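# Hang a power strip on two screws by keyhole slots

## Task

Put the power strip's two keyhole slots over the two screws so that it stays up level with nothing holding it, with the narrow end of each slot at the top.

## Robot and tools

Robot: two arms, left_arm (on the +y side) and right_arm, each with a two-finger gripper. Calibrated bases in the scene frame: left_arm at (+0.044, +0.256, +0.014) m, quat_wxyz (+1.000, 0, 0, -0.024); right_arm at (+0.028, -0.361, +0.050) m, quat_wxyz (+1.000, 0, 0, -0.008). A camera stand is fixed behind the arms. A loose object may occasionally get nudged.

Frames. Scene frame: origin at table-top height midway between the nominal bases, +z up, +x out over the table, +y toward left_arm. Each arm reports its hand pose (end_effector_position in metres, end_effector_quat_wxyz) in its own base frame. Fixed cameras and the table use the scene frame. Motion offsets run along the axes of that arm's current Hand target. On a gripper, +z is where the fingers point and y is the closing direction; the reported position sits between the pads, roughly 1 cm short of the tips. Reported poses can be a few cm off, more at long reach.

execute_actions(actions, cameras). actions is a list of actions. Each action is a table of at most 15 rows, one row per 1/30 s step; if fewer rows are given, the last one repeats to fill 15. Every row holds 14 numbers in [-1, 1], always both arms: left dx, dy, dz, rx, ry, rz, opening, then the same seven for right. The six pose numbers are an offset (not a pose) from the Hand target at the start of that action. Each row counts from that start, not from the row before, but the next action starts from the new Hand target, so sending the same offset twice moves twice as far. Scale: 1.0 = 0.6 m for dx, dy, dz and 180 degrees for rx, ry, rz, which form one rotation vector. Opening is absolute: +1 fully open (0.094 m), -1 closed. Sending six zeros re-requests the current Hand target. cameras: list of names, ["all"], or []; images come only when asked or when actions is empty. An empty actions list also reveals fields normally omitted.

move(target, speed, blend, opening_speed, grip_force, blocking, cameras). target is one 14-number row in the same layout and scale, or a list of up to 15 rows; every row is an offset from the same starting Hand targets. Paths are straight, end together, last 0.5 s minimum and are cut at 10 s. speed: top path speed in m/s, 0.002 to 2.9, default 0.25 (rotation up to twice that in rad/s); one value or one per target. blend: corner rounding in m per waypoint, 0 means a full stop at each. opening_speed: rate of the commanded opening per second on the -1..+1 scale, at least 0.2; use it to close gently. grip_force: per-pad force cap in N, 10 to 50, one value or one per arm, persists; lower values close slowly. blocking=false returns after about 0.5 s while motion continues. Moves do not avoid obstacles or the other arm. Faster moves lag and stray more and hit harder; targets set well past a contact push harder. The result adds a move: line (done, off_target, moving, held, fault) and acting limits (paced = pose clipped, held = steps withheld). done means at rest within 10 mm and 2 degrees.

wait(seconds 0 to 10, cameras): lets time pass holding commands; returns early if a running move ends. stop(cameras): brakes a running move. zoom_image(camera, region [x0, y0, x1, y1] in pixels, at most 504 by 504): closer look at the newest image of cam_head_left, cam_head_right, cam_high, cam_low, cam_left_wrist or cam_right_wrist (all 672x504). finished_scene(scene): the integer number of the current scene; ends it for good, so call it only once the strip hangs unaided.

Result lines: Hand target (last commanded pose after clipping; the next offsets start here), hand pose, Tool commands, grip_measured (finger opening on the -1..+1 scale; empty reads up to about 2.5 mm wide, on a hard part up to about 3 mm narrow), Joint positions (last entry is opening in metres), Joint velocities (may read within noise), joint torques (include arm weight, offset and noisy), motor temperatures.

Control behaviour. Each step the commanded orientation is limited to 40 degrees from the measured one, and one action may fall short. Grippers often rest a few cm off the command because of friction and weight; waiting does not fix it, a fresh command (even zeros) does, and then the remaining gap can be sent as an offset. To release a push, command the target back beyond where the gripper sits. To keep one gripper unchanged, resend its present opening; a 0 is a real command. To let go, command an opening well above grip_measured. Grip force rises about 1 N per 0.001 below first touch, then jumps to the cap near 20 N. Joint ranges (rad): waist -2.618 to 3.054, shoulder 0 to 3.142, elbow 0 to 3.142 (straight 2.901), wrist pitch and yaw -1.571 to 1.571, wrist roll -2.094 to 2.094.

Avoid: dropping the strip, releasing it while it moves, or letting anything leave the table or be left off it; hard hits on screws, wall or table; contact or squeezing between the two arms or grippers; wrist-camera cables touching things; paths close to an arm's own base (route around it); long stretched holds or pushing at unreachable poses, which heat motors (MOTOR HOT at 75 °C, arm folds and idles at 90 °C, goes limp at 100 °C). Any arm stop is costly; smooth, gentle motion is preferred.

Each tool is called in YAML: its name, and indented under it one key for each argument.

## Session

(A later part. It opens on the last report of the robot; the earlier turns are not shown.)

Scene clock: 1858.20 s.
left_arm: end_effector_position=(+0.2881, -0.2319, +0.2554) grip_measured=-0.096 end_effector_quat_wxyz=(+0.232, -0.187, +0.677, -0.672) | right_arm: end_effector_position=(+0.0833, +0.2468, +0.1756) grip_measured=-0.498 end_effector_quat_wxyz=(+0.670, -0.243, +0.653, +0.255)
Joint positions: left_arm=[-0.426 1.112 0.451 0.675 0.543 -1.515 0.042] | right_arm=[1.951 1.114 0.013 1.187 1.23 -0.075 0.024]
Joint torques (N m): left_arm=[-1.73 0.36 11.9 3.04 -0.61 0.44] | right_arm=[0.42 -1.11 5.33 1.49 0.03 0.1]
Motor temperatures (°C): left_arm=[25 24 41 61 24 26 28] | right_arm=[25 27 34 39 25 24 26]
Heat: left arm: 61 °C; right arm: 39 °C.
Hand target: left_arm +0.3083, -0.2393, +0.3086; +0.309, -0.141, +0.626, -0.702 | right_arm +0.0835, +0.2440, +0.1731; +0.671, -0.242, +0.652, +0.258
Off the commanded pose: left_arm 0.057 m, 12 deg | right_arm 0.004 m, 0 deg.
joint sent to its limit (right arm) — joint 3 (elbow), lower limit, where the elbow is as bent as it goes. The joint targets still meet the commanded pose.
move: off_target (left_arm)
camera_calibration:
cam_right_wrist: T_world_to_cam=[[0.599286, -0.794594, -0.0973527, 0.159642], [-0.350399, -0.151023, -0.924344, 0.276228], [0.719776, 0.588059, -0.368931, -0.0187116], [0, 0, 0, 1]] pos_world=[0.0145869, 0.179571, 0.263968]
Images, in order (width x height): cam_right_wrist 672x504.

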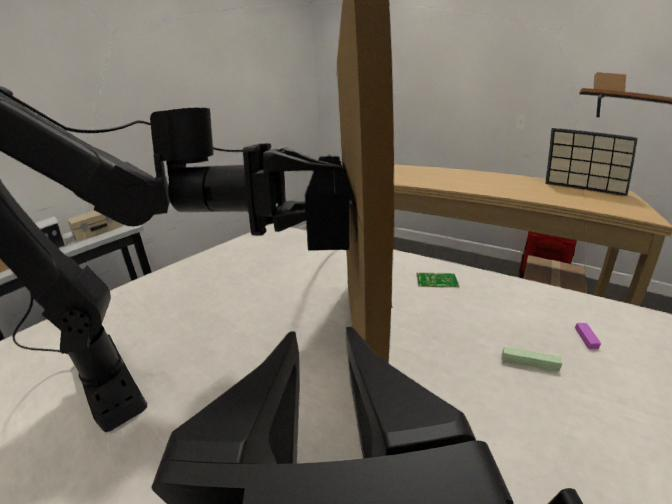

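move:
  target: [0,0.012,-0.006,0,-0.006,0,-0.35,0,0,0,0,0,0,-0.5]
  speed: 0.05

move:
  target: [0,0.012,-0.003,0,0,0,-0.35,0,0,0,0,0,0,-0.5]
  speed: 0.05

move:
  target: [0,0.01,-0.003,0,0,0,-0.35,0,0,0,0,0,0,-0.5]
  speed: 0.05
  cameras: ["cam_right_wrist"]

zoom_image:
  camera: "cam_right_wrist"
  region: [285, 140, 385, 240]

Scene clock: 1865.80 s.
left_arm: end_effector_position=(+0.2883, -0.2316, +0.2552) grip_measured=-0.096 end_effector_quat_wxyz=(+0.235, -0.186, +0.673, -0.676) | right_arm: end_effector_position=(+0.0833, +0.2468, +0.1756) grip_measured=-0.498 end_effector_quat_wxyz=(+0.670, -0.243, +0.653, +0.255)
Joint positions: left_arm=[-0.425 1.121 0.44 0.71 0.542 -1.521 0.042] | right_arm=[1.951 1.114 0.013 1.187 1.23 -0.075 0.024]
Joint torques (N m): left_arm=[-2.11 0.21 10.91 3.03 -0.78 0.5] | right_arm=[0.44 -1.13 5.34 1.48 0 0.1]
Motor temperatures (°C): left_arm=[25 24 41 60 24 26 28] | right_arm=[25 27 34 39 25 24 26]
Heat: left arm: 60 °C; right arm: 39 °C.
Hand target: left_arm +0.3081, -0.2366, +0.3010; +0.314, -0.147, +0.623, -0.701 | right_arm +0.0835, +0.2440, +0.1731; +0.671, -0.242, +0.652, +0.258
Off the commanded pose: left_arm 0.050 m, 12 deg | right_arm 0.004 m, 0 deg.
joint sent to its limit (right arm) — joint 3 (elbow), lower limit, where the elbow is as bent as it goes. The joint targets still meet the commanded pose.
move: off_target (left_arm)

Scene clock: 1867.00 s.
left_arm: end_effector_position=(+0.2881, -0.2316, +0.2544) grip_measured=-0.096 end_effector_quat_wxyz=(+0.238, -0.181, +0.665, -0.685) | right_arm: end_effector_position=(+0.0833, +0.2468, +0.1756) grip_measured=-0.498 end_effector_quat_wxyz=(+0.670, -0.243, +0.653, +0.255)
Joint positions: left_arm=[-0.423 1.145 0.417 0.788 0.547 -1.533 0.042] | right_arm=[1.951 1.114 0.013 1.187 1.23 -0.075 0.024]
Joint torques (N m): left_arm=[-1.76 0.53 10.95 2.7 -0.79 0.61] | right_arm=[0.44 -1.18 5.44 1.49 0.01 0.11]
Motor temperatures (°C): left_arm=[25 24 41 60 24 26 28] | right_arm=[25 27 34 39 25 24 26]
Heat: left arm: 60 °C; right arm: 39 °C.
Hand target: left_arm +0.3088, -0.2354, +0.2939; +0.315, -0.147, +0.623, -0.701 | right_arm +0.0835, +0.2440, +0.1731; +0.671, -0.242, +0.652, +0.258
Off the commanded pose: left_arm 0.045 m, 11 deg | right_arm 0.004 m, 0 deg.
joint sent to its limit (right arm) — joint 3 (elbow), lower limit, where the elbow is as bent as it goes. The joint targets still meet the commanded pose.
move: off_target (left_arm)

Scene clock: 1868.10 s.
left_arm: end_effector_position=(+0.2881, -0.2315, +0.2536) grip_measured=-0.096 end_effector_quat_wxyz=(+0.239, -0.175, +0.658, -0.692) | right_arm: end_effector_position=(+0.0833, +0.2468, +0.1756) grip_measured=-0.498 end_effector_quat_wxyz=(+0.670, -0.243, +0.653, +0.255)
Joint positions: left_arm=[-0.418 1.169 0.401 0.854 0.56 -1.544 0.042] | right_arm=[1.951 1.114 0.013 1.187 1.23 -0.075 0.024]
Joint torques (N m): left_arm=[-1.68 0.28 10.81 2.42 -0.85 0.68] | right_arm=[0.42 -1.11 5.33 1.48 0.01 0.12]
Motor temperatures (°C): left_arm=[25 24 41 60 24 26 28] | right_arm=[25 27 34 39 25 24 26]
Heat: left arm: 60 °C; right arm: 39 °C.
Hand target: left_arm +0.3093, -0.2341, +0.2877; +0.315, -0.147, +0.623, -0.701 | right_arm +0.0835, +0.2440, +0.1731; +0.671, -0.242, +0.652, +0.258
Off the commanded pose: left_arm 0.040 m, 10 deg | right_arm 0.004 m, 0 deg.
joint sent to its limit (right arm) — joint 3 (elbow), lower limit, where the elbow is as bent as it goes. The joint targets still meet the commanded pose.
move: off_target (left_arm)
camera_calibration:
cam_right_wrist: T_world_to_cam=[[0.599286, -0.794594, -0.0973527, 0.159642], [-0.350399, -0.151023, -0.924344, 0.276228], [0.719776, 0.588059, -0.368931, -0.0187116], [0, 0, 0, 1]] pos_world=[0.0145869, 0.179571, 0.263968]
Images, in order (width x height): cam_right_wrist 672x504.

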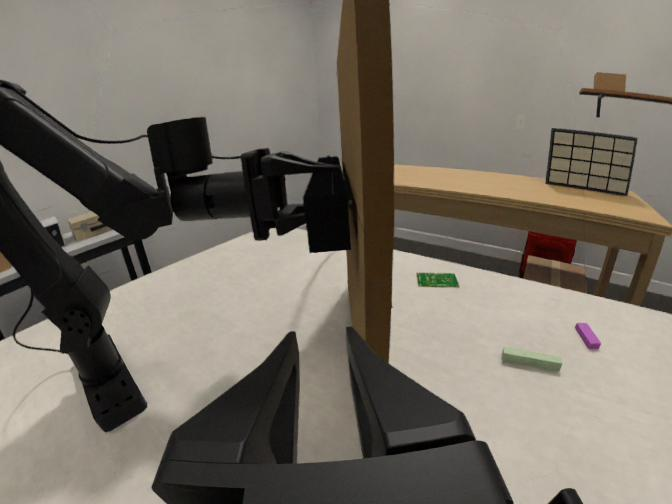

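Scaled by 5.040 from the camera's 672x504 image, which has a finer 960x720 frame.

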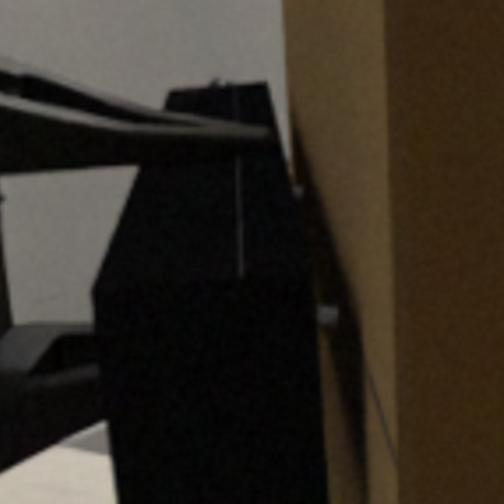

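move:
  target: [0,-0.028,0.006,0,0.006,0,-0.35,0,0,0,0,0,0,-0.5]
  speed: 0.06
  cameras: ["cam_right_wrist"]

zoom_image:
  camera: "cam_right_wrist"
  region: [315, 150, 365, 200]

zoom_image:
  camera: "cam_right_wrist"
  region: [315, 180, 365, 230]

Scene clock: 1876.93 s.
left_arm: end_effector_position=(+0.2877, -0.2312, +0.2532) grip_measured=-0.097 end_effector_quat_wxyz=(+0.236, -0.178, +0.661, -0.689) | right_arm: end_effector_position=(+0.0833, +0.2468, +0.1756) grip_measured=-0.498 end_effector_quat_wxyz=(+0.670, -0.243, +0.653, +0.255)
Joint positions: left_arm=[-0.418 1.158 0.406 0.824 0.558 -1.543 0.042] | right_arm=[1.951 1.114 0.013 1.187 1.23 -0.075 0.024]
Joint torques (N m): left_arm=[-1.66 -2.54 13.48 2.04 -0.66 0.61] | right_arm=[0.43 -1.17 5.35 1.48 -0.01 0.09]
Motor temperatures (°C): left_arm=[25 24 41 58 24 26 28] | right_arm=[25 27 34 39 25 24 26]
Heat: left arm: 58 °C; right arm: 39 °C.
Hand target: left_arm +0.3071, -0.2366, +0.3047; +0.309, -0.141, +0.626, -0.703 | right_arm +0.0835, +0.2440, +0.1731; +0.671, -0.242, +0.652, +0.258
Off the commanded pose: left_arm 0.055 m, 10 deg | right_arm 0.004 m, 0 deg.
joint sent to its limit (right arm) — joint 3 (elbow), lower limit, where the elbow is as bent as it goes. The joint targets still meet the commanded pose.
move: off_target (left_arm)
camera_calibration:
cam_right_wrist: T_world_to_cam=[[0.599286, -0.794594, -0.0973527, 0.159642], [-0.350399, -0.151023, -0.924344, 0.276228], [0.719776, 0.588059, -0.368931, -0.0187116], [0, 0, 0, 1]] pos_world=[0.0145869, 0.179571, 0.263968]
Images, in order (width x height): cam_right_wrist 672x504.

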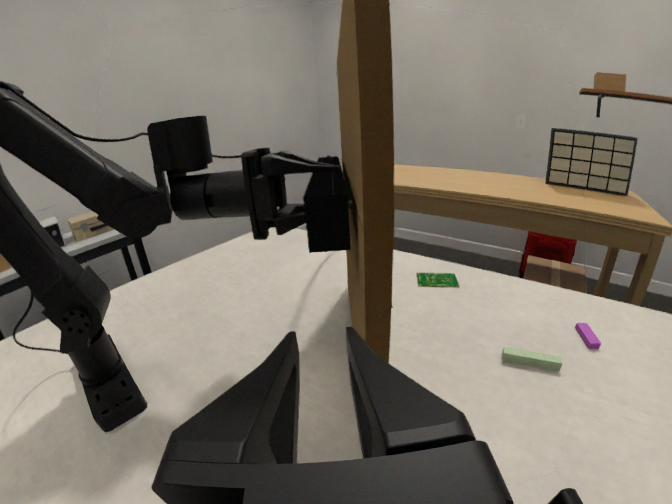

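Scaled by 10.080 from the camera's 672x504 image, which has a finer 960x720 frame.

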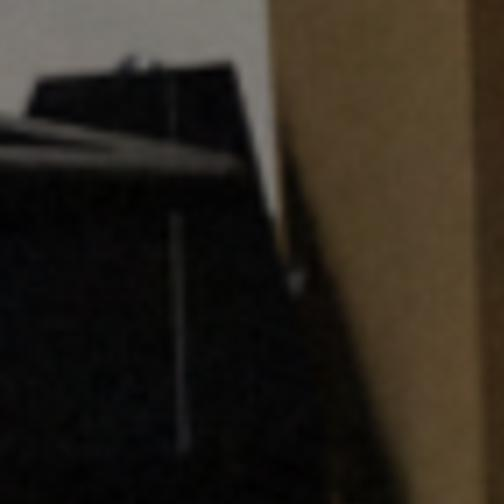

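Scaled by 10.080 from the camera's 672x504 image, which has a finer 960x720 frame.

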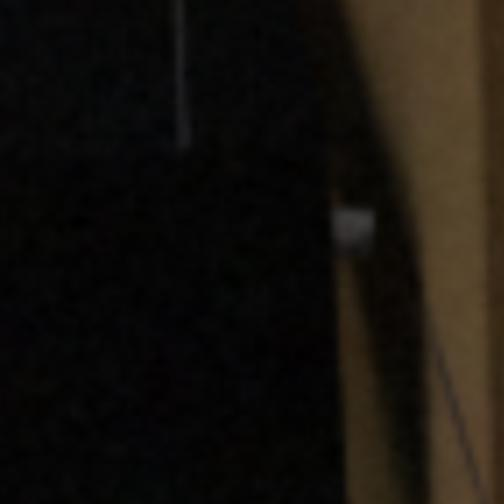

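move:
  target: [0,-0.004,-0.02,0,-0.004,0,-0.35,0,0,0,0,0,0,-0.5]
  speed: 0.06

move:
  target: [0,-0.008,0,0,0,0,-0.35,0,0,0,0,0,0,-0.5]
  speed: 0.06

Scene clock: 1898.00 s.
left_arm: end_effector_position=(+0.2883, -0.2298, +0.2536) grip_measured=-0.097 end_effector_quat_wxyz=(+0.240, -0.186, +0.663, -0.684) | right_arm: end_effector_position=(+0.0833, +0.2468, +0.1756) grip_measured=-0.498 end_effector_quat_wxyz=(+0.670, -0.243, +0.653, +0.255)
Joint positions: left_arm=[-0.423 1.138 0.41 0.788 0.536 -1.538 0.042] | right_arm=[1.951 1.114 0.013 1.187 1.23 -0.075 0.024]
Joint torques (N m): left_arm=[-0.09 -5.01 11.1 2.14 -0.48 0.57] | right_arm=[0.47 -1.09 5.41 1.49 0.01 0.11]
Motor temperatures (°C): left_arm=[25 24 41 55 24 26 28] | right_arm=[25 27 34 39 25 24 26]
Heat: left arm: 55 °C; right arm: 39 °C.
Hand target: left_arm +0.2995, -0.2270, +0.3047; +0.313, -0.145, +0.624, -0.702 | right_arm +0.0835, +0.2440, +0.1731; +0.671, -0.242, +0.652, +0.258
Off the commanded pose: left_arm 0.053 m, 11 deg | right_arm 0.004 m, 0 deg.
joint sent to its limit (right arm) — joint 3 (elbow), lower limit, where the elbow is as bent as it goes. The joint targets still meet the commanded pose.
move: off_target (left_arm)

Scene clock: 1898.83 s.
left_arm: end_effector_position=(+0.2889, -0.2291, +0.2541) grip_measured=-0.097 end_effector_quat_wxyz=(+0.241, -0.191, +0.666, -0.679) | right_arm: end_effector_position=(+0.0833, +0.2468, +0.1756) grip_measured=-0.498 end_effector_quat_wxyz=(+0.670, -0.243, +0.653, +0.255)
Joint positions: left_arm=[-0.425 1.124 0.42 0.749 0.526 -1.532 0.042] | right_arm=[1.951 1.114 0.013 1.187 1.23 -0.075 0.024]
Joint torques (N m): left_arm=[-0.2 -5.39 11.23 2.3 -0.42 0.54] | right_arm=[0.44 -1.11 5.35 1.5 0 0.11]
Motor temperatures (°C): left_arm=[25 24 41 55 24 26 28] | right_arm=[25 27 34 39 25 24 26]
Heat: left arm: 55 °C; right arm: 39 °C.
Hand target: left_arm +0.2982, -0.2268, +0.3093; +0.313, -0.145, +0.624, -0.702 | right_arm +0.0835, +0.2440, +0.1731; +0.671, -0.242, +0.652, +0.258
Off the commanded pose: left_arm 0.056 m, 11 deg | right_arm 0.004 m, 0 deg.
joint sent to its limit (right arm) — joint 3 (elbow), lower limit, where the elbow is as bent as it goes. The joint targets still meet the commanded pose.
move: off_target (left_arm)

move:
  target: [0,-0.012,0.002,0,0,0,-0.35,0,0,0,0,0,0,-0.5]
  speed: 0.06

move:
  target: [0,-0.008,0.004,0,0,0,-0.35,0,0,0,0,0,0,-0.5]
  speed: 0.06
  cameras: ["cam_right_wrist"]

zoom_image:
  camera: "cam_right_wrist"
  region: [285, 140, 385, 240]

Scene clock: 1903.93 s.
left_arm: end_effector_position=(+0.2895, -0.2281, +0.2543) grip_measured=-0.097 end_effector_quat_wxyz=(+0.240, -0.197, +0.672, -0.672) | right_arm: end_effector_position=(+0.0833, +0.2468, +0.1756) grip_measured=-0.498 end_effector_quat_wxyz=(+0.670, -0.243, +0.653, +0.255)
Joint positions: left_arm=[-0.426 1.105 0.435 0.693 0.516 -1.525 0.042] | right_arm=[1.951 1.114 0.013 1.187 1.23 -0.075 0.024]
Joint torques (N m): left_arm=[-0.53 -5.71 11.36 2.47 -0.36 0.48] | right_arm=[0.4 -1.11 5.37 1.48 0.01 0.09]
Heat: left arm: 54 °C; right arm: 39 °C.
Hand target: left_arm +0.2972, -0.2276, +0.3165; +0.313, -0.145, +0.624, -0.702 | right_arm +0.0835, +0.2440, +0.1731; +0.671, -0.242, +0.652, +0.258
Off the commanded pose: left_arm 0.063 m, 12 deg | right_arm 0.004 m, 0 deg.
joint sent to its limit (right arm) — joint 3 (elbow), lower limit, where the elbow is as bent as it goes. The joint targets still meet the commanded pose.
move: off_target (left_arm)

Scene clock: 1904.77 s.
left_arm: end_effector_position=(+0.2906, -0.2268, +0.2577) grip_measured=-0.097 end_effector_quat_wxyz=(+0.244, -0.202, +0.672, -0.669) | right_arm: end_effector_position=(+0.0833, +0.2468, +0.1756) grip_measured=-0.498 end_effector_quat_wxyz=(+0.670, -0.243, +0.653, +0.255)
Joint positions: left_arm=[-0.428 1.089 0.448 0.657 0.501 -1.521 0.042] | right_arm=[1.951 1.114 0.013 1.187 1.23 -0.075 0.024]
Joint torques (N m): left_arm=[-0.98 -4.83 11.99 2.57 -0.27 0.44] | right_arm=[0.46 -1.13 5.39 1.48 0.01 0.1]
Motor temperatures (°C): left_arm=[25 24 42 55 24 26 28] | right_arm=[25 27 34 39 25 24 26]
Heat: left arm: 55 °C; right arm: 39 °C.
Hand target: left_arm +0.2973, -0.2293, +0.3215; +0.313, -0.145, +0.624, -0.701 | right_arm +0.0835, +0.2440, +0.1731; +0.671, -0.242, +0.652, +0.258
Off the commanded pose: left_arm 0.064 m, 12 deg | right_arm 0.004 m, 0 deg.
joint sent to its limit (right arm) — joint 3 (elbow), lower limit, where the elbow is as bent as it goes. The joint targets still meet the commanded pose.
move: off_target (left_arm)
camera_calibration:
cam_right_wrist: T_world_to_cam=[[0.599286, -0.794594, -0.0973527, 0.159642], [-0.350399, -0.151023, -0.924344, 0.276228], [0.719776, 0.588059, -0.368931, -0.0187116], [0, 0, 0, 1]] pos_world=[0.0145869, 0.179571, 0.263968]
Images, in order (width x height): cam_right_wrist 672x504.

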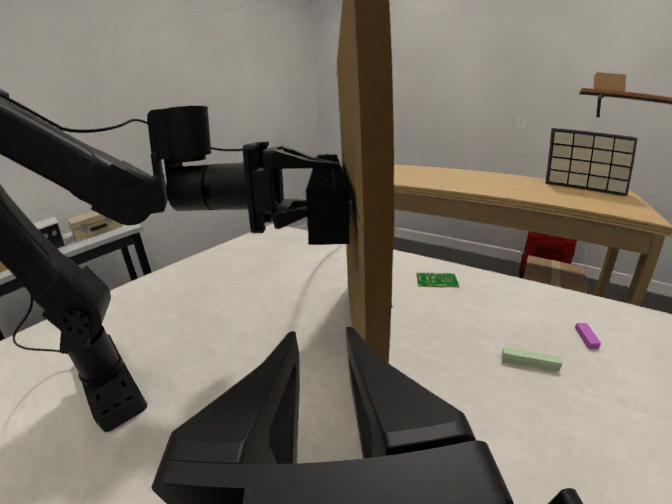

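Scaled by 5.040 from the camera's 672x504 image, which has a finer 960x720 frame.

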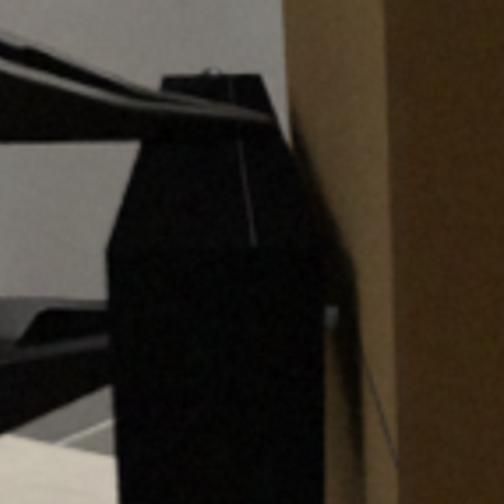

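move:
  target: [0.005,0.004,0.002,-0.012,0.006,0.002,-0.35,0,0,0,0,0,0,-0.5]
  speed: 0.05
  cameras: ["cam_right_wrist"]

zoom_image:
  camera: "cam_right_wrist"
  region: [285, 140, 385, 240]

Scene clock: 1914.70 s.
left_arm: end_effector_position=(+0.2914, -0.2278, +0.2590) grip_measured=-0.097 end_effector_quat_wxyz=(+0.243, -0.202, +0.682, -0.660) | right_arm: end_effector_position=(+0.0833, +0.2468, +0.1756) grip_measured=-0.498 end_effector_quat_wxyz=(+0.670, -0.243, +0.653, +0.255)
Joint positions: left_arm=[-0.431 1.079 0.477 0.588 0.499 -1.501 0.042] | right_arm=[1.951 1.114 0.013 1.187 1.23 -0.075 0.024]
Joint torques (N m): left_arm=[-0.99 -4.77 11.97 2.43 -0.14 0.53] | right_arm=[0.43 -1.18 5.38 1.47 0.01 0.1]
Heat: left arm: 54 °C; right arm: 39 °C.
Hand target: left_arm +0.2963, -0.2321, +0.3191; +0.306, -0.142, +0.640, -0.690 | right_arm +0.0835, +0.2440, +0.1731; +0.671, -0.242, +0.652, +0.258
Off the commanded pose: left_arm 0.060 m, 12 deg | right_arm 0.004 m, 0 deg.
joint sent to its limit (right arm) — joint 3 (elbow), lower limit, where the elbow is as bent as it goes. The joint targets still meet the commanded pose.
move: off_target (left_arm)
camera_calibration:
cam_right_wrist: T_world_to_cam=[[0.599286, -0.794594, -0.0973527, 0.159642], [-0.350399, -0.151023, -0.924344, 0.276228], [0.719776, 0.588059, -0.368931, -0.0187116], [0, 0, 0, 1]] pos_world=[0.0145869, 0.179571, 0.263968]
Images, in order (width x height): cam_right_wrist 672x504.

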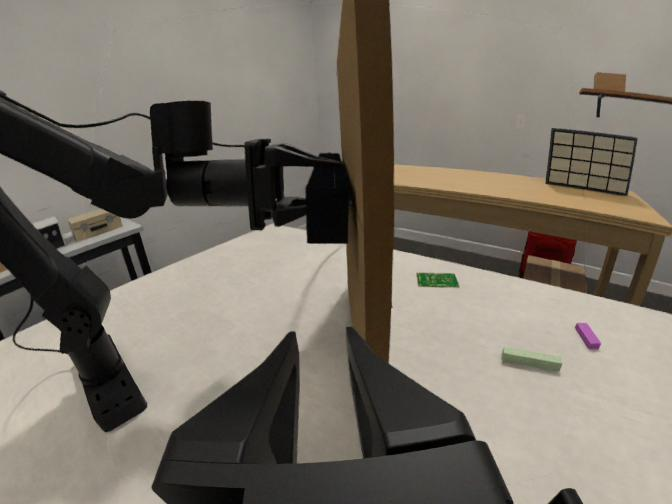

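Scaled by 5.040 from the camera's 672x504 image, which has a finer 960x720 frame.

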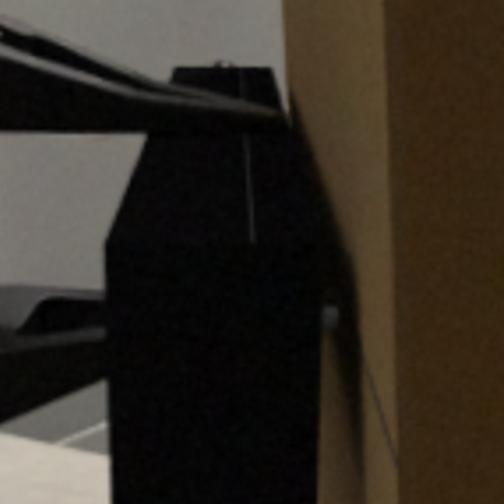

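move:
  target: [0.003,0.022,-0.012,0,0,0,-0.35,0,0,0,0,0,0,-0.5]
  speed: 0.06

move:
  target: [0,0.012,-0.004,0,0,0,-0.35,0,0,0,0,0,0,-0.5]
  speed: 0.06

Scene clock: 1920.00 s.
left_arm: end_effector_position=(+0.2908, -0.2272, +0.2602) grip_measured=-0.097 end_effector_quat_wxyz=(+0.246, -0.200, +0.682, -0.659) | right_arm: end_effector_position=(+0.0833, +0.2468, +0.1756) grip_measured=-0.498 end_effector_quat_wxyz=(+0.670, -0.243, +0.653, +0.255)
Joint positions: left_arm=[-0.431 1.072 0.477 0.584 0.498 -1.493 0.042] | right_arm=[1.951 1.114 0.013 1.187 1.23 -0.075 0.024]
Joint torques (N m): left_arm=[0.23 -3.26 8.53 2.96 -0.01 0.52] | right_arm=[0.46 -1.07 5.31 1.48 0.02 0.11]
Heat: left arm: 54 °C; right arm: 39 °C.
Hand target: left_arm +0.2939, -0.2274, +0.3049; +0.306, -0.142, +0.640, -0.690 | right_arm +0.0835, +0.2440, +0.1731; +0.671, -0.242, +0.652, +0.258
Off the commanded pose: left_arm 0.045 m, 11 deg | right_arm 0.004 m, 0 deg.
joint sent to its limit (right arm) — joint 3 (elbow), lower limit, where the elbow is as bent as it goes. The joint targets still meet the commanded pose.
move: off_target (left_arm)

Scene clock: 1920.97 s.
left_arm: end_effector_position=(+0.2914, -0.2274, +0.2605) grip_measured=-0.097 end_effector_quat_wxyz=(+0.249, -0.191, +0.679, -0.664) | right_arm: end_effector_position=(+0.0833, +0.2468, +0.1756) grip_measured=-0.498 end_effector_quat_wxyz=(+0.670, -0.243, +0.653, +0.255)
Joint positions: left_arm=[-0.422 1.088 0.468 0.627 0.516 -1.49 0.042] | right_arm=[1.951 1.114 0.013 1.187 1.23 -0.075 0.024]
Joint torques (N m): left_arm=[0.27 -3.19 7.46 2.9 -0.1 0.44] | right_arm=[0.38 -1.1 5.38 1.48 0.02 0.09]
Heat: left arm: 54 °C; right arm: 39 °C.
Hand target: left_arm +0.2942, -0.2256, +0.2974; +0.306, -0.142, +0.640, -0.690 | right_arm +0.0835, +0.2440, +0.1731; +0.671, -0.242, +0.652, +0.258
Off the commanded pose: left_arm 0.037 m, 10 deg | right_arm 0.004 m, 0 deg.
joint sent to its limit (right arm) — joint 3 (elbow), lower limit, where the elbow is as bent as it goes. The joint targets still meet the commanded pose.
move: off_target (left_arm)

move:
  target: [0.002,0.006,-0.003,-0.004,0,0,-0.35,0,0,0,0,0,0,-0.5]
  speed: 0.06

move:
  target: [0.001,0.004,-0.001,-0.004,0,0,-0.35,0,0,0,0,0,0,-0.5]
  speed: 0.06

move:
  target: [0.001,0.004,-0.001,-0.004,0,0,-0.35,0,0,0,0,0,0,-0.5]
  speed: 0.06
  cameras: ["cam_right_wrist"]

zoom_image:
  camera: "cam_right_wrist"
  region: [285, 140, 385, 240]

Scene clock: 1929.47 s.
left_arm: end_effector_position=(+0.2912, -0.2273, +0.2599) grip_measured=-0.097 end_effector_quat_wxyz=(+0.248, -0.191, +0.679, -0.664) | right_arm: end_effector_position=(+0.0833, +0.2468, +0.1756) grip_measured=-0.498 end_effector_quat_wxyz=(+0.670, -0.243, +0.653, +0.255)
Joint positions: left_arm=[-0.422 1.088 0.467 0.627 0.516 -1.49 0.042] | right_arm=[1.951 1.114 0.013 1.187 1.23 -0.075 0.024]
Joint torques (N m): left_arm=[0.27 -3.59 7.15 2.79 -0.1 0.51] | right_arm=[0.42 -1.17 5.3 1.48 0.01 0.11]
Motor temperatures (°C): left_arm=[25 24 42 57 24 26 28] | right_arm=[25 27 33 39 25 24 26]
Heat: left arm: 57 °C; right arm: 39 °C.
Hand target: left_arm +0.2931, -0.2248, +0.2934; +0.305, -0.144, +0.645, -0.686 | right_arm +0.0835, +0.2440, +0.1731; +0.671, -0.242, +0.652, +0.258
Off the commanded pose: left_arm 0.034 m, 10 deg | right_arm 0.004 m, 0 deg.
joint sent to its limit (right arm) — joint 3 (elbow), lower limit, where the elbow is as bent as it goes. The joint targets still meet the commanded pose.
move: off_target (left_arm)

Scene clock: 1930.17 s.
left_arm: end_effector_position=(+0.2913, -0.2272, +0.2599) grip_measured=-0.097 end_effector_quat_wxyz=(+0.249, -0.191, +0.679, -0.664) | right_arm: end_effector_position=(+0.0833, +0.2468, +0.1756) grip_measured=-0.498 end_effector_quat_wxyz=(+0.670, -0.243, +0.653, +0.255)
Joint positions: left_arm=[-0.422 1.088 0.467 0.627 0.515 -1.488 0.042] | right_arm=[1.951 1.114 0.013 1.187 1.23 -0.075 0.024]
Joint torques (N m): left_arm=[0.14 -3.84 7.17 2.63 -0.12 0.52] | right_arm=[0.4 -1.11 5.37 1.5 0.01 0.11]
Motor temperatures (°C): left_arm=[25 24 41 57 24 26 28] | right_arm=[25 27 33 39 25 24 26]
Heat: left arm: 57 °C; right arm: 39 °C.
Hand target: left_arm +0.2928, -0.2246, +0.2909; +0.304, -0.146, +0.649, -0.682 | right_arm +0.0835, +0.2440, +0.1731; +0.671, -0.242, +0.652, +0.258
Off the commanded pose: left_arm 0.031 m, 9 deg | right_arm 0.004 m, 0 deg.
joint sent to its limit (right arm) — joint 3 (elbow), lower limit, where the elbow is as bent as it goes. The joint targets still meet the commanded pose.
move: off_target (left_arm)

Scene clock: 1930.87 s.
left_arm: end_effector_position=(+0.2914, -0.2272, +0.2599) grip_measured=-0.097 end_effector_quat_wxyz=(+0.251, -0.189, +0.680, -0.663) | right_arm: end_effector_position=(+0.0833, +0.2468, +0.1756) grip_measured=-0.498 end_effector_quat_wxyz=(+0.670, -0.243, +0.653, +0.255)
Joint positions: left_arm=[-0.422 1.088 0.467 0.627 0.515 -1.482 0.042] | right_arm=[1.951 1.114 0.013 1.187 1.23 -0.075 0.024]
Joint torques (N m): left_arm=[0.09 -4.11 7.24 2.47 -0.13 0.53] | right_arm=[0.4 -1.09 5.27 1.47 0.01 0.1]
Motor temperatures (°C): left_arm=[25 24 41 57 24 26 28] | right_arm=[25 27 33 39 25 24 26]
Heat: left arm: 57 °C; right arm: 39 °C.
Hand target: left_arm +0.2925, -0.2245, +0.2884; +0.303, -0.148, +0.653, -0.678 | right_arm +0.0835, +0.2440, +0.1731; +0.671, -0.242, +0.652, +0.258
Off the commanded pose: left_arm 0.029 m, 8 deg | right_arm 0.004 m, 0 deg.
joint sent to its limit (right arm) — joint 3 (elbow), lower limit, where the elbow is as bent as it goes. The joint targets still meet the commanded pose.
move: off_target (left_arm)
camera_calibration:
cam_right_wrist: T_world_to_cam=[[0.599286, -0.794594, -0.0973527, 0.159642], [-0.350399, -0.151023, -0.924344, 0.276228], [0.719776, 0.588059, -0.368931, -0.0187116], [0, 0, 0, 1]] pos_world=[0.0145869, 0.179571, 0.263968]
Images, in order (width x height): cam_right_wrist 672x504.

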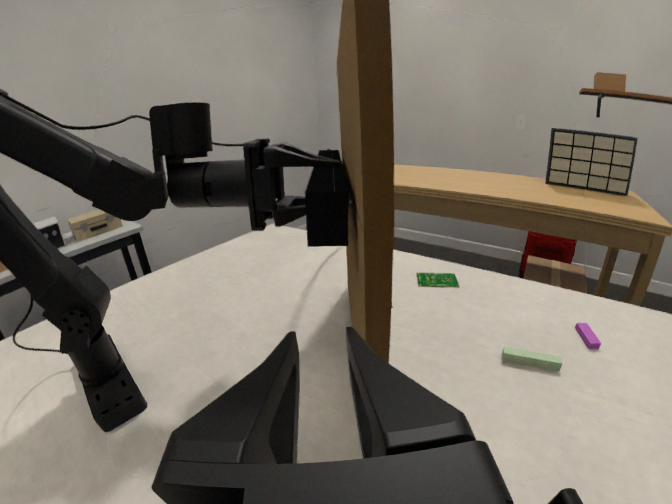

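Scaled by 5.040 from the camera's 672x504 image, which has a finer 960x720 frame.

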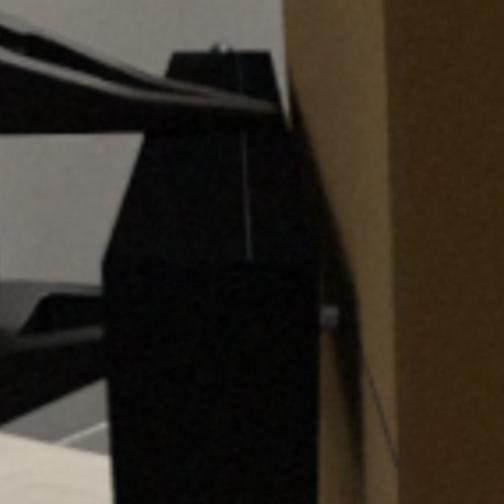

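move:
  target: [0.001,0.008,-0.002,0,0,-0.012,-0.35,0,0,0,0,0,0,-0.5]
  speed: 0.06

move:
  target: [0.001,0.006,-0.001,0,0,0,-0.35,0,0,0,0,0,0,-0.5]
  speed: 0.06

Scene clock: 1939.27 s.
left_arm: end_effector_position=(+0.2904, -0.2263, +0.2526) grip_measured=-0.097 end_effector_quat_wxyz=(+0.245, -0.197, +0.682, -0.660) | right_arm: end_effector_position=(+0.0833, +0.2468, +0.1756) grip_measured=-0.498 end_effector_quat_wxyz=(+0.670, -0.243, +0.653, +0.255)
Joint positions: left_arm=[-0.422 1.088 0.451 0.627 0.512 -1.492 0.042] | right_arm=[1.951 1.114 0.013 1.187 1.23 -0.075 0.024]
Joint torques (N m): left_arm=[0.49 -3.6 6.99 2.69 -0.07 0.29] | right_arm=[0.43 -1.1 5.31 1.49 0.01 0.11]
Motor temperatures (°C): left_arm=[25 25 40 57 24 26 28] | right_arm=[25 27 33 39 25 24 26]
Heat: left arm: 57 °C; right arm: 39 °C.
Hand target: left_arm +0.2924, -0.2237, +0.2836; +0.291, -0.160, +0.650, -0.684 | right_arm +0.0835, +0.2440, +0.1731; +0.671, -0.242, +0.652, +0.258
Off the commanded pose: left_arm 0.031 m, 8 deg | right_arm 0.004 m, 0 deg.
joint sent to its limit (right arm) — joint 3 (elbow), lower limit, where the elbow is as bent as it goes. The joint targets still meet the commanded pose.
move: off_target (left_arm)

Scene clock: 1940.20 s.
left_arm: end_effector_position=(+0.2899, -0.2261, +0.2498) grip_measured=-0.097 end_effector_quat_wxyz=(+0.245, -0.197, +0.682, -0.661) | right_arm: end_effector_position=(+0.0833, +0.2468, +0.1756) grip_measured=-0.498 end_effector_quat_wxyz=(+0.670, -0.243, +0.653, +0.255)
Joint positions: left_arm=[-0.422 1.093 0.439 0.646 0.512 -1.492 0.042] | right_arm=[1.951 1.114 0.013 1.187 1.23 -0.075 0.024]
Joint torques (N m): left_arm=[0.53 -3.43 6.98 2.73 -0.05 0.25] | right_arm=[0.42 -1.09 5.35 1.48 0.03 0.11]
Motor temperatures (°C): left_arm=[25 24 40 57 24 26 28] | right_arm=[25 27 33 39 25 24 26]
Heat: left arm: 57 °C; right arm: 39 °C.
Hand target: left_arm +0.2922, -0.2235, +0.2798; +0.290, -0.160, +0.650, -0.683 | right_arm +0.0835, +0.2440, +0.1731; +0.671, -0.242, +0.652, +0.258
Off the commanded pose: left_arm 0.030 m, 8 deg | right_arm 0.004 m, 0 deg.
joint sent to its limit (right arm) — joint 3 (elbow), lower limit, where the elbow is as bent as it goes. The joint targets still meet the commanded pose.
move: off_target (left_arm)

execute_actions:
  actions:
    - [[0,-0.008,0,0,0,0,-0.35,0,0,0,0,0,0,-0.5],[0,-0.016,0,0,0,0,-0.35,0,0,0,0,0,0,-0.5],[0,-0.024,0,0,0,0,-0.35,0,0,0,0,0,0,-0.5],[0,-0.032,0,0,0,0,-0.35,0,0,0,0,0,0,-0.5],[0,-0.04,0,0,0,0,-0.35,0,0,0,0,0,0,-0.5]]
    - [[0,0.017,0,0,0,0,-0.35,0,0,0,0,0,0,-0.5],[0,0.017,0,0,0,0,-0.35,0,0,0,0,0,0,-0.5],[0,0,0,0,0,0,-0.35,0,0,0,0,0,0,-0.5],[0,-0.017,0,0,0,0,-0.35,0,0,0,0,0,0,-0.5],[0,-0.017,0,0,0,0,-0.35,0,0,0,0,0,0,-0.5],[0,0,0,0,0,0,-0.35,0,0,0,0,0,0,-0.5],[0,0.017,0,0,0,0,-0.35,0,0,0,0,0,0,-0.5],[0,0.017,0,0,0,0,-0.35,0,0,0,0,0,0,-0.5],[0,0,0,0,0,0,-0.35,0,0,0,0,0,0,-0.5],[0,-0.017,0,0,0,0,-0.35,0,0,0,0,0,0,-0.5],[0,-0.017,0,0,0,0,-0.35,0,0,0,0,0,0,-0.5],[0,0,0,0,0,0,-0.35,0,0,0,0,0,0,-0.5]]

Scene clock: 1956.93 s.
left_arm: end_effector_position=(+0.2843, -0.2225, +0.2537) grip_measured=-0.097 end_effector_quat_wxyz=(+0.236, -0.209, +0.689, -0.652) | right_arm: end_effector_position=(+0.0833, +0.2468, +0.1756) grip_measured=-0.498 end_effector_quat_wxyz=(+0.670, -0.243, +0.653, +0.255)
Joint positions: left_arm=[-0.423 1.029 0.46 0.527 0.505 -1.498 0.042] | right_arm=[1.951 1.114 0.013 1.187 1.23 -0.075 0.024]
Joint torques (N m): left_arm=[-0.28 -4.18 10.18 2.5 -0.06 0.32] | right_arm=[0.42 -1.07 5.39 1.5 0 0.11]
Motor temperatures (°C): left_arm=[25 24 39 59 24 26 28] | right_arm=[25 27 33 39 25 24 26]
Heat: left arm: 59 °C; right arm: 39 °C.
Hand target: left_arm +0.2877, -0.2239, +0.3035; +0.291, -0.160, +0.650, -0.684 | right_arm +0.0835, +0.2440, +0.1731; +0.671, -0.242, +0.652, +0.258
Off the commanded pose: left_arm 0.050 m, 10 deg | right_arm 0.004 m, 0 deg.
joint sent to its limit (right arm) — joint 3 (elbow), lower limit, where the elbow is as bent as it goes. The joint targets still meet the commanded pose.

execute_actions:
  actions:
    - [[0,-0.0005,0.003,0.003,0,0,-0.35,0,0,0,0,0,0,-0.5],[-0.0003,-0.001,0.005,0.006,0,0,-0.35,0,0,0,0,0,0,-0.5],[-0.0007,-0.002,0.0102,0.011,0,0,-0.35,0,0,0,0,0,0,-0.5]]
    - [[0,0.017,0,0,0,0,-0.35,0,0,0,0,0,0,-0.5],[0,0.017,0,0,0,0,-0.35,0,0,0,0,0,0,-0.5],[0,0,0,0,0,0,-0.35,0,0,0,0,0,0,-0.5],[0,-0.017,0,0,0,0,-0.35,0,0,0,0,0,0,-0.5],[0,-0.017,0,0,0,0,-0.35,0,0,0,0,0,0,-0.5],[0,0,0,0,0,0,-0.35,0,0,0,0,0,0,-0.5],[0,0.017,0,0,0,0,-0.35,0,0,0,0,0,0,-0.5],[0,0.017,0,0,0,0,-0.35,0,0,0,0,0,0,-0.5],[0,0,0,0,0,0,-0.35,0,0,0,0,0,0,-0.5],[0,-0.017,0,0,0,0,-0.35,0,0,0,0,0,0,-0.5],[0,-0.017,0,0,0,0,-0.35,0,0,0,0,0,0,-0.5],[0,0,0,0,0,0,-0.35,0,0,0,0,0,0,-0.5]]
  cameras: ["cam_right_wrist"]

zoom_image:
  camera: "cam_right_wrist"
  region: [285, 140, 385, 240]

Scene clock: 1970.70 s.
left_arm: end_effector_position=(+0.2895, -0.2270, +0.2570) grip_measured=-0.097 end_effector_quat_wxyz=(+0.240, -0.206, +0.679, -0.663) | right_arm: end_effector_position=(+0.0833, +0.2468, +0.1756) grip_measured=-0.498 end_effector_quat_wxyz=(+0.670, -0.243, +0.653, +0.255)
Joint positions: left_arm=[-0.432 1.074 0.46 0.609 0.497 -1.514 0.042] | right_arm=[1.951 1.114 0.013 1.187 1.23 -0.075 0.024]
Joint torques (N m): left_arm=[-0.47 -4.34 9.5 2.71 -0.08 0.32] | right_arm=[0.43 -1.11 5.41 1.48 0.02 0.11]
Motor temperatures (°C): left_arm=[25 24 41 57 24 26 28] | right_arm=[25 27 33 39 25 24 26]
Heat: left arm: 57 °C; right arm: 39 °C.
Hand target: left_arm +0.2915, -0.2284, +0.3053; +0.293, -0.155, +0.638, -0.695 | right_arm +0.0835, +0.2440, +0.1731; +0.671, -0.242, +0.652, +0.258
Off the commanded pose: left_arm 0.048 m, 10 deg | right_arm 0.004 m, 0 deg.
joint sent to its limit (right arm) — joint 3 (elbow), lower limit, where the elbow is as bent as it goes. The joint targets still meet the commanded pose.
camera_calibration:
cam_right_wrist: T_world_to_cam=[[0.599286, -0.794594, -0.0973527, 0.159642], [-0.350399, -0.151023, -0.924344, 0.276228], [0.719776, 0.588059, -0.368931, -0.0187116], [0, 0, 0, 1]] pos_world=[0.0145869, 0.179571, 0.263968]
Images, in order (width x height): cam_right_wrist 672x504.

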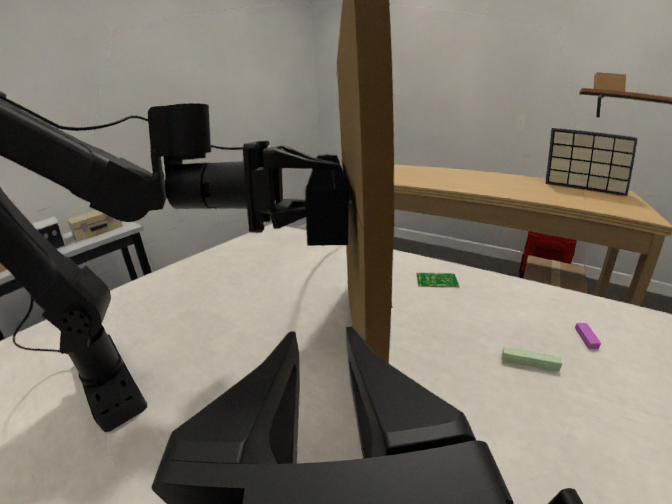

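Scaled by 5.040 from the camera's 672x504 image, which has a finer 960x720 frame.

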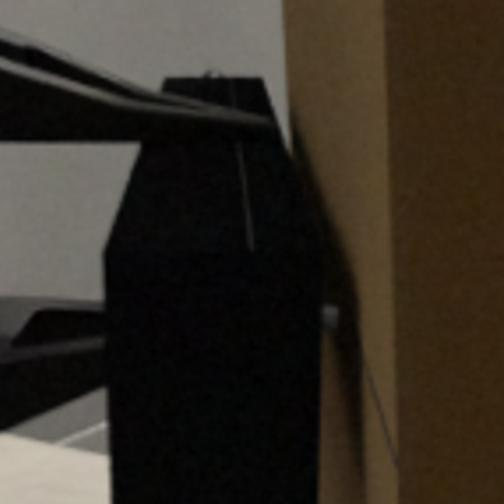

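execute_actions:
  actions:
    - [[0,0.0015,0,0,0.003,0.001,-0.35,0,0,0,0,0,0,-0.5],[0,0.0029,0.0015,0,0.006,0.002,-0.35,0,0,0,0,0,0,-0.5]]
    - [[0,0.017,0,0,0,0,-0.35,0,0,0,0,0,0,-0.5],[0,0.017,0,0,0,0,-0.35,0,0,0,0,0,0,-0.5],[0,0,0,0,0,0,-0.35,0,0,0,0,0,0,-0.5],[0,-0.017,0,0,0,0,-0.35,0,0,0,0,0,0,-0.5],[0,-0.017,0,0,0,0,-0.35,0,0,0,0,0,0,-0.5],[0,0,0.001,0,0,0,-0.35,0,0,0,0,0,0,-0.5],[0,0.017,0.002,0,0,0,-0.35,0,0,0,0,0,0,-0.5],[0,0.017,0.0025,0,0,0,-0.35,0,0,0,0,0,0,-0.5],[0,0,0.0025,0,0,0,-0.35,0,0,0,0,0,0,-0.5],[0,-0.017,0.0025,0,0,0,-0.35,0,0,0,0,0,0,-0.5],[0,-0.017,0.0025,0,0,0,-0.35,0,0,0,0,0,0,-0.5],[0,0,0.0025,0,0,0,-0.35,0,0,0,0,0,0,-0.5]]
    - [[0,0.017,0,0,0,0,-0.35,0,0,0,0,0,0,-0.5],[0,0.017,0,0,0,0,-0.35,0,0,0,0,0,0,-0.5],[0,0,0,0,0,0,-0.35,0,0,0,0,0,0,-0.5],[0,-0.017,0,0,0,0,-0.35,0,0,0,0,0,0,-0.5],[0,-0.017,0,0,0,0,-0.35,0,0,0,0,0,0,-0.5],[0,0,0.001,0,0,0,-0.35,0,0,0,0,0,0,-0.5],[0,0.017,0.002,0,0,0,-0.35,0,0,0,0,0,0,-0.5],[0,0.017,0.0025,0,0,0,-0.35,0,0,0,0,0,0,-0.5],[0,0,0.0025,0,0,0,-0.35,0,0,0,0,0,0,-0.5],[0,-0.017,0.0025,0,0,0,-0.35,0,0,0,0,0,0,-0.5],[0,-0.017,0.0025,0,0,0,-0.35,0,0,0,0,0,0,-0.5],[0,0,0.0025,0,0,0,-0.35,0,0,0,0,0,0,-0.5]]
  cameras: ["cam_right_wrist"]

zoom_image:
  camera: "cam_right_wrist"
  region: [285, 140, 385, 240]

Scene clock: 1991.33 s.
left_arm: end_effector_position=(+0.2904, -0.2281, +0.2579) grip_measured=-0.097 end_effector_quat_wxyz=(+0.237, -0.199, +0.679, -0.666) | right_arm: end_effector_position=(+0.0833, +0.2468, +0.1756) grip_measured=-0.498 end_effector_quat_wxyz=(+0.670, -0.243, +0.653, +0.255)
Joint positions: left_arm=[-0.423 1.09 0.465 0.623 0.522 -1.514 0.042] | right_arm=[1.951 1.114 0.013 1.187 1.23 -0.075 0.024]
Joint torques (N m): left_arm=[-0.68 -3.37 9.87 2.65 -0.08 0.38] | right_arm=[0.4 -1.13 5.37 1.47 0.01 0.1]
Motor temperatures (°C): left_arm=[25 24 42 56 24 26 28] | right_arm=[25 27 33 38 25 24 26]
Heat: left arm: 56 °C; right arm: 38 °C.
Hand target: left_arm +0.2941, -0.2316, +0.3042; +0.289, -0.147, +0.641, -0.695 | right_arm +0.0835, +0.2440, +0.1731; +0.671, -0.242, +0.652, +0.258
Off the commanded pose: left_arm 0.047 m, 10 deg | right_arm 0.004 m, 0 deg.
joint sent to its limit (right arm) — joint 3 (elbow), lower limit, where the elbow is as bent as it goes. The joint targets still meet the commanded pose.
camera_calibration:
cam_right_wrist: T_world_to_cam=[[0.599286, -0.794594, -0.0973527, 0.159642], [-0.350399, -0.151023, -0.924344, 0.276228], [0.719776, 0.588059, -0.368931, -0.0187116], [0, 0, 0, 1]] pos_world=[0.0145869, 0.179571, 0.263968]
Images, in order (width x height): cam_right_wrist 672x504.

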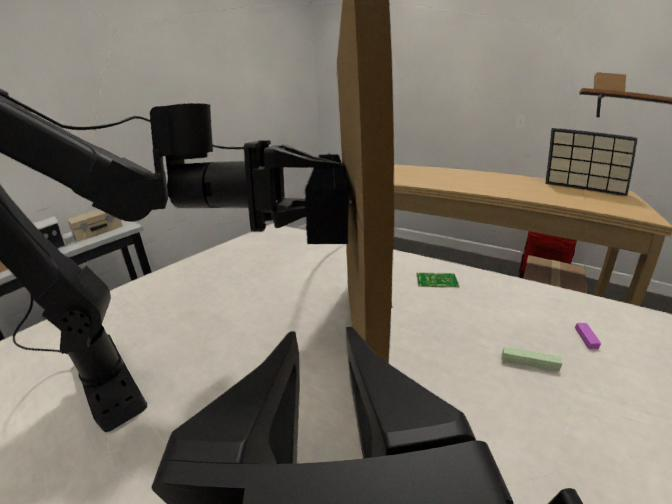

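Scaled by 5.040 from the camera's 672x504 image, which has a finer 960x720 frame.

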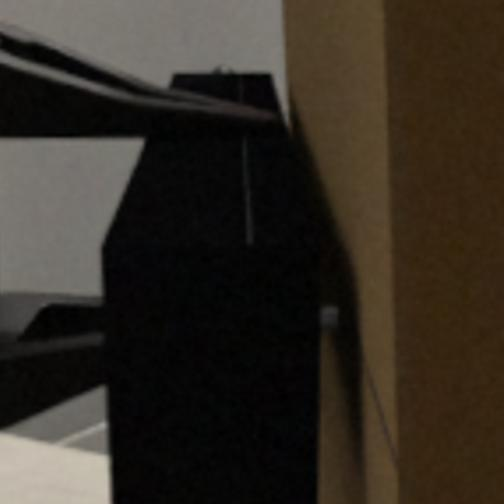

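execute_actions:
  actions:
    - [[0,0.017,0,0,0,0,-0.35,0,0,0,0,0,0,-0.5],[0,0.017,0,0,0,0,-0.35,0,0,0,0,0,0,-0.5],[0,0,0,0,0,0,-0.35,0,0,0,0,0,0,-0.5],[0,-0.017,0,0,0,0,-0.35,0,0,0,0,0,0,-0.5],[0,-0.017,0,0,0,0,-0.35,0,0,0,0,0,0,-0.5],[0,0.001,0,0,0,0,-0.35,0,0,0,0,0,0,-0.5],[0,0.019,0,0,0,0,-0.35,0,0,0,0,0,0,-0.5],[0,0.019,0,0,0,0,-0.35,0,0,0,0,0,0,-0.5],[0,0.002,0,0,0,0,-0.35,0,0,0,0,0,0,-0.5],[0,-0.015,0,0,0,0,-0.35,0,0,0,0,0,0,-0.5],[0,-0.015,0,0,0,0,-0.35,0,0,0,0,0,0,-0.5],[0,0.002,0,0,0,0,-0.35,0,0,0,0,0,0,-0.5]]
    - [[0,0.017,0,0,0,0,-0.35,0,0,0,0,0,0,-0.5],[0,0.017,0,0,0,0,-0.35,0,0,0,0,0,0,-0.5],[0,0,0,0,0,0,-0.35,0,0,0,0,0,0,-0.5],[0,-0.017,0,0,0,0,-0.35,0,0,0,0,0,0,-0.5],[0,-0.017,0,0,0,0,-0.35,0,0,0,0,0,0,-0.5],[0,0.001,0,0,0,0,-0.35,0,0,0,0,0,0,-0.5],[0,0.019,0,0,0,0,-0.35,0,0,0,0,0,0,-0.5],[0,0.019,0,0,0,0,-0.35,0,0,0,0,0,0,-0.5],[0,0.002,0,0,0,0,-0.35,0,0,0,0,0,0,-0.5],[0,-0.015,0,0,0,0,-0.35,0,0,0,0,0,0,-0.5],[0,-0.015,0,0,0,0,-0.35,0,0,0,0,0,0,-0.5],[0,0.002,0,0,0,0,-0.35,0,0,0,0,0,0,-0.5]]

execute_actions:
  actions:
    - [[0,0.017,0,0,0,0,-0.35,0,0,0,0,0,0,-0.5],[0,0.017,0,0,0,0,-0.35,0,0,0,0,0,0,-0.5],[0,0,0,0,0,0,-0.35,0,0,0,0,0,0,-0.5],[0,-0.017,0,0,0,0,-0.35,0,0,0,0,0,0,-0.5],[0,-0.017,0,0,0,0,-0.35,0,0,0,0,0,0,-0.5],[0,0.001,0,0,0,0,-0.35,0,0,0,0,0,0,-0.5],[0,0.019,0,0,0,0,-0.35,0,0,0,0,0,0,-0.5],[0,0.019,0,0,0,0,-0.35,0,0,0,0,0,0,-0.5],[0,0.002,0,0,0,0,-0.35,0,0,0,0,0,0,-0.5],[0,-0.015,0,0,0,0,-0.35,0,0,0,0,0,0,-0.5],[0,-0.015,0,0,0,0,-0.35,0,0,0,0,0,0,-0.5],[0,0.002,0,0,0,0,-0.35,0,0,0,0,0,0,-0.5]]
    - [[0,0.017,0,0,0,0,-0.35,0,0,0,0,0,0,-0.5],[0,0.017,0,0,0,0,-0.35,0,0,0,0,0,0,-0.5],[0,0,0,0,0,0,-0.35,0,0,0,0,0,0,-0.5],[0,-0.017,0,0,0,0,-0.35,0,0,0,0,0,0,-0.5],[0,-0.017,0,0,0,0,-0.35,0,0,0,0,0,0,-0.5],[0,0.001,0,0,0,0,-0.35,0,0,0,0,0,0,-0.5],[0,0.019,0,0,0,0,-0.35,0,0,0,0,0,0,-0.5],[0,0.019,0,0,0,0,-0.35,0,0,0,0,0,0,-0.5],[0,0.002,0,0,0,0,-0.35,0,0,0,0,0,0,-0.5],[0,-0.015,0,0,0,0,-0.35,0,0,0,0,0,0,-0.5],[0,-0.015,0,0,0,0,-0.35,0,0,0,0,0,0,-0.5],[0,0.002,0,0,0,0,-0.35,0,0,0,0,0,0,-0.5]]
  cameras: ["cam_right_wrist"]

zoom_image:
  camera: "cam_right_wrist"
  region: [285, 140, 385, 240]

Scene clock: 2012.10 s.
left_arm: end_effector_position=(+0.2908, -0.2278, +0.2576) grip_measured=-0.097 end_effector_quat_wxyz=(+0.238, -0.198, +0.678, -0.667) | right_arm: end_effector_position=(+0.0833, +0.2468, +0.1756) grip_measured=-0.498 end_effector_quat_wxyz=(+0.670, -0.243, +0.653, +0.255)
Joint positions: left_arm=[-0.421 1.093 0.462 0.634 0.523 -1.515 0.042] | right_arm=[1.951 1.114 0.013 1.187 1.23 -0.075 0.024]
Joint torques (N m): left_arm=[-0.88 -3.02 9.73 2.66 -0.08 0.39] | right_arm=[0.51 -1.11 5.42 1.48 0.01 0.11]
Motor temperatures (°C): left_arm=[25 24 43 59 24 26 28] | right_arm=[25 27 33 38 25 24 26]
Heat: left arm: 59 °C; right arm: 38 °C.
Hand target: left_arm +0.2946, -0.2317, +0.3017; +0.289, -0.147, +0.641, -0.695 | right_arm +0.0835, +0.2440, +0.1731; +0.671, -0.242, +0.652, +0.258
Off the commanded pose: left_arm 0.045 m, 10 deg | right_arm 0.004 m, 0 deg.
joint sent to its limit (right arm) — joint 3 (elbow), lower limit, where the elbow is as bent as it goes. The joint targets still meet the commanded pose.

Scene clock: 2013.30 s.
left_arm: end_effector_position=(+0.2909, -0.2277, +0.2572) grip_measured=-0.097 end_effector_quat_wxyz=(+0.239, -0.197, +0.676, -0.669) | right_arm: end_effector_position=(+0.0833, +0.2468, +0.1756) grip_measured=-0.498 end_effector_quat_wxyz=(+0.670, -0.243, +0.653, +0.255)
Joint positions: left_arm=[-0.42 1.098 0.456 0.652 0.526 -1.516 0.042] | right_arm=[1.951 1.114 0.013 1.187 1.23 -0.075 0.024]
Joint torques (N m): left_arm=[-0.88 -2.73 9.66 2.63 -0.11 0.4] | right_arm=[0.44 -1.16 5.27 1.47 0.01 0.11]
Motor temperatures (°C): left_arm=[25 24 42 59 24 26 28] | right_arm=[25 27 33 38 25 24 26]
Heat: left arm: 59 °C; right arm: 38 °C.
Hand target: left_arm +0.2952, -0.2316, +0.2994; +0.289, -0.147, +0.641, -0.695 | right_arm +0.0835, +0.2440, +0.1731; +0.671, -0.242, +0.652, +0.258
Off the commanded pose: left_arm 0.043 m, 10 deg | right_arm 0.004 m, 0 deg.
joint sent to its limit (right arm) — joint 3 (elbow), lower limit, where the elbow is as bent as it goes. The joint targets still meet the commanded pose.
camera_calibration:
cam_right_wrist: T_world_to_cam=[[0.599286, -0.794594, -0.0973527, 0.159642], [-0.350399, -0.151023, -0.924344, 0.276228], [0.719776, 0.588059, -0.368931, -0.0187116], [0, 0, 0, 1]] pos_world=[0.0145869, 0.179571, 0.263968]
Images, in order (width x height): cam_right_wrist 672x504.

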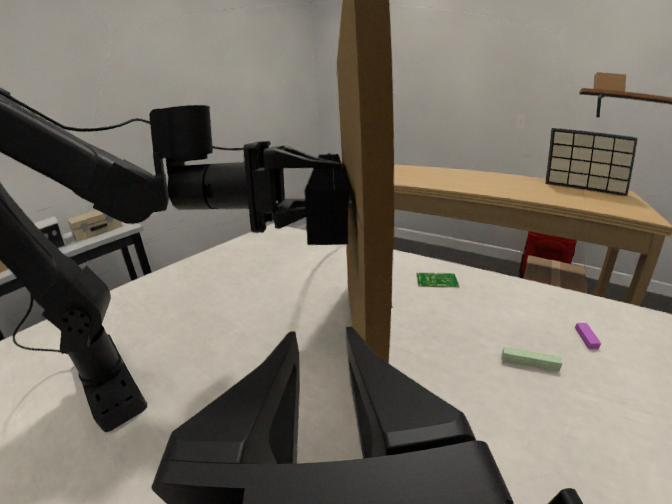

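Scaled by 5.040 from the camera's 672x504 image, which has a finer 960x720 frame.

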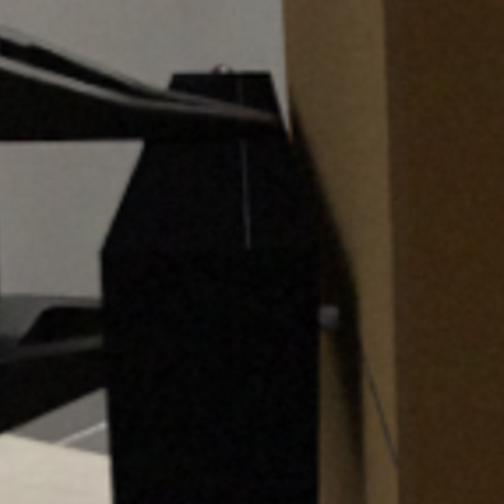

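execute_actions:
  actions:
    - [[0.002,-0.002,-0.006,0,0,0,-0.35,0,0,0,0,0,0,-0.5],[0.004,-0.0045,-0.012,0,0,0,-0.35,0,0,0,0,0,0,-0.5]]
    - [[0,0.017,0,0,0,0,-0.35,0,0,0,0,0,0,-0.5],[0,0.017,0,0,0,0,-0.35,0,0,0,0,0,0,-0.5],[0,0,0,0,0,0,-0.35,0,0,0,0,0,0,-0.5],[0,-0.017,0,0,0,0,-0.35,0,0,0,0,0,0,-0.5],[0,-0.017,0,0,0,0,-0.35,0,0,0,0,0,0,-0.5],[0,0,0,0,0,0,-0.35,0,0,0,0,0,0,-0.5],[0,0.017,0,0,0,0,-0.35,0,0,0,0,0,0,-0.5],[0,0.017,0,0,0,0,-0.35,0,0,0,0,0,0,-0.5],[0,0,0,0,0,0,-0.35,0,0,0,0,0,0,-0.5],[0,-0.017,0,0,0,0,-0.35,0,0,0,0,0,0,-0.5],[0,-0.017,0,0,0,0,-0.35,0,0,0,0,0,0,-0.5],[0,0,0,0,0,0,-0.35,0,0,0,0,0,0,-0.5]]
  cameras: ["cam_right_wrist"]

zoom_image:
  camera: "cam_right_wrist"
  region: [285, 140, 385, 240]

Scene clock: 2026.60 s.
left_arm: end_effector_position=(+0.2888, -0.2268, +0.2575) grip_measured=-0.097 end_effector_quat_wxyz=(+0.237, -0.198, +0.677, -0.668) | right_arm: end_effector_position=(+0.0833, +0.2468, +0.1756) grip_measured=-0.498 end_effector_quat_wxyz=(+0.670, -0.243, +0.653, +0.255)
Joint positions: left_arm=[-0.42 1.083 0.455 0.633 0.525 -1.516 0.042] | right_arm=[1.951 1.114 0.013 1.187 1.23 -0.075 0.024]
Joint torques (N m): left_arm=[-0.44 -4.62 8.68 2.66 -0.06 0.39] | right_arm=[0.44 -1.16 5.35 1.48 0 0.1]
Motor temperatures (°C): left_arm=[25 24 41 57 24 26 28] | right_arm=[25 27 33 38 25 24 26]
Heat: left arm: 57 °C; right arm: 38 °C.
Hand target: left_arm +0.2885, -0.2273, +0.3005; +0.289, -0.147, +0.642, -0.695 | right_arm +0.0835, +0.2440, +0.1731; +0.671, -0.242, +0.652, +0.258
Off the commanded pose: left_arm 0.043 m, 10 deg | right_arm 0.004 m, 0 deg.
joint sent to its limit (right arm) — joint 3 (elbow), lower limit, where the elbow is as bent as it goes. The joint targets still meet the commanded pose.
camera_calibration:
cam_right_wrist: T_world_to_cam=[[0.599286, -0.794594, -0.0973527, 0.159642], [-0.350399, -0.151023, -0.924344, 0.276228], [0.719776, 0.588059, -0.368931, -0.0187116], [0, 0, 0, 1]] pos_world=[0.0145869, 0.179571, 0.263968]
Images, in order (width x height): cam_right_wrist 672x504.

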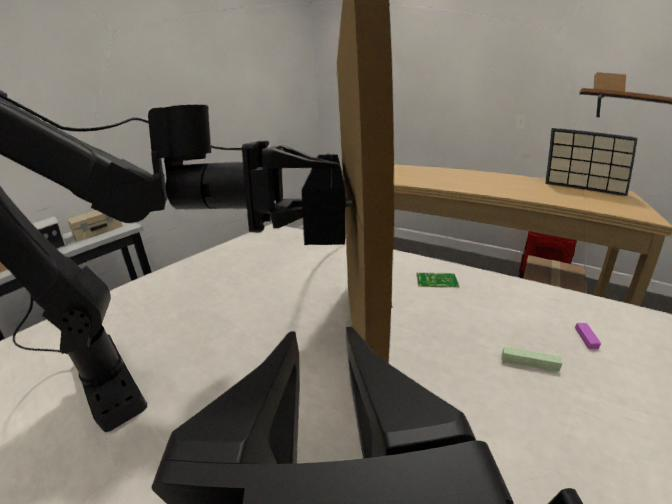

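Scaled by 5.040 from the camera's 672x504 image, which has a finer 960x720 frame.

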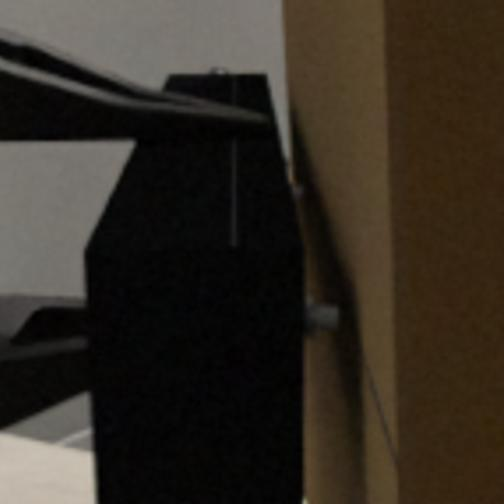

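execute_actions:
  actions:
    - [[0.002,0.002,-0.003,0,0,0.001,-0.35,0,0,0,0,0,0,-0.5],[0.004,0.006,-0.004,0,0,0.002,-0.35,0,0,0,0,0,0,-0.5]]
    - [[0,0.017,0,0,0,0,-0.35,0,0,0,0,0,0,-0.5],[0,0.017,0,0,0,0,-0.35,0,0,0,0,0,0,-0.5],[0,0,0,0,0,0,-0.35,0,0,0,0,0,0,-0.5],[0,-0.017,0,0,0,0,-0.35,0,0,0,0,0,0,-0.5],[0,-0.017,0,0,0,0,-0.35,0,0,0,0,0,0,-0.5],[0,0,0,0,0,0,-0.35,0,0,0,0,0,0,-0.5],[0,0.017,0,0,0,0,-0.35,0,0,0,0,0,0,-0.5],[0,0.017,0,0,0,0,-0.35,0,0,0,0,0,0,-0.5],[0,0,0,0,0,0,-0.35,0,0,0,0,0,0,-0.5],[0,-0.017,0,0,0,0,-0.35,0,0,0,0,0,0,-0.5],[0,-0.017,0,0,0,0,-0.35,0,0,0,0,0,0,-0.5],[0,0,0,0,0,0,-0.35,0,0,0,0,0,0,-0.5]]

Scene clock: 2041.00 s.
left_arm: end_effector_position=(+0.2871, -0.2268, +0.2563) grip_measured=-0.097 end_effector_quat_wxyz=(+0.239, -0.196, +0.677, -0.668) | right_arm: end_effector_position=(+0.0833, +0.2468, +0.1756) grip_measured=-0.498 end_effector_quat_wxyz=(+0.670, -0.243, +0.653, +0.255)
Joint positions: left_arm=[-0.423 1.078 0.445 0.64 0.522 -1.512 0.042] | right_arm=[1.951 1.114 0.013 1.187 1.23 -0.075 0.024]
Joint torques (N m): left_arm=[-0.51 -4.67 8.05 2.64 -0.05 0.42] | right_arm=[0.39 -1.17 5.3 1.49 0.01 0.11]
Motor temperatures (°C): left_arm=[25 25 40 55 24 26 28] | right_arm=[25 27 33 38 25 24 26]
Heat: left arm: 55 °C; right arm: 38 °C.
Hand target: left_arm +0.2860, -0.2268, +0.2965; +0.292, -0.145, +0.642, -0.694 | right_arm +0.0835, +0.2440, +0.1731; +0.671, -0.242, +0.652, +0.258
Off the commanded pose: left_arm 0.040 m, 10 deg | right_arm 0.004 m, 0 deg.
joint sent to its limit (right arm) — joint 3 (elbow), lower limit, where the elbow is as bent as it goes. The joint targets still meet the commanded pose.


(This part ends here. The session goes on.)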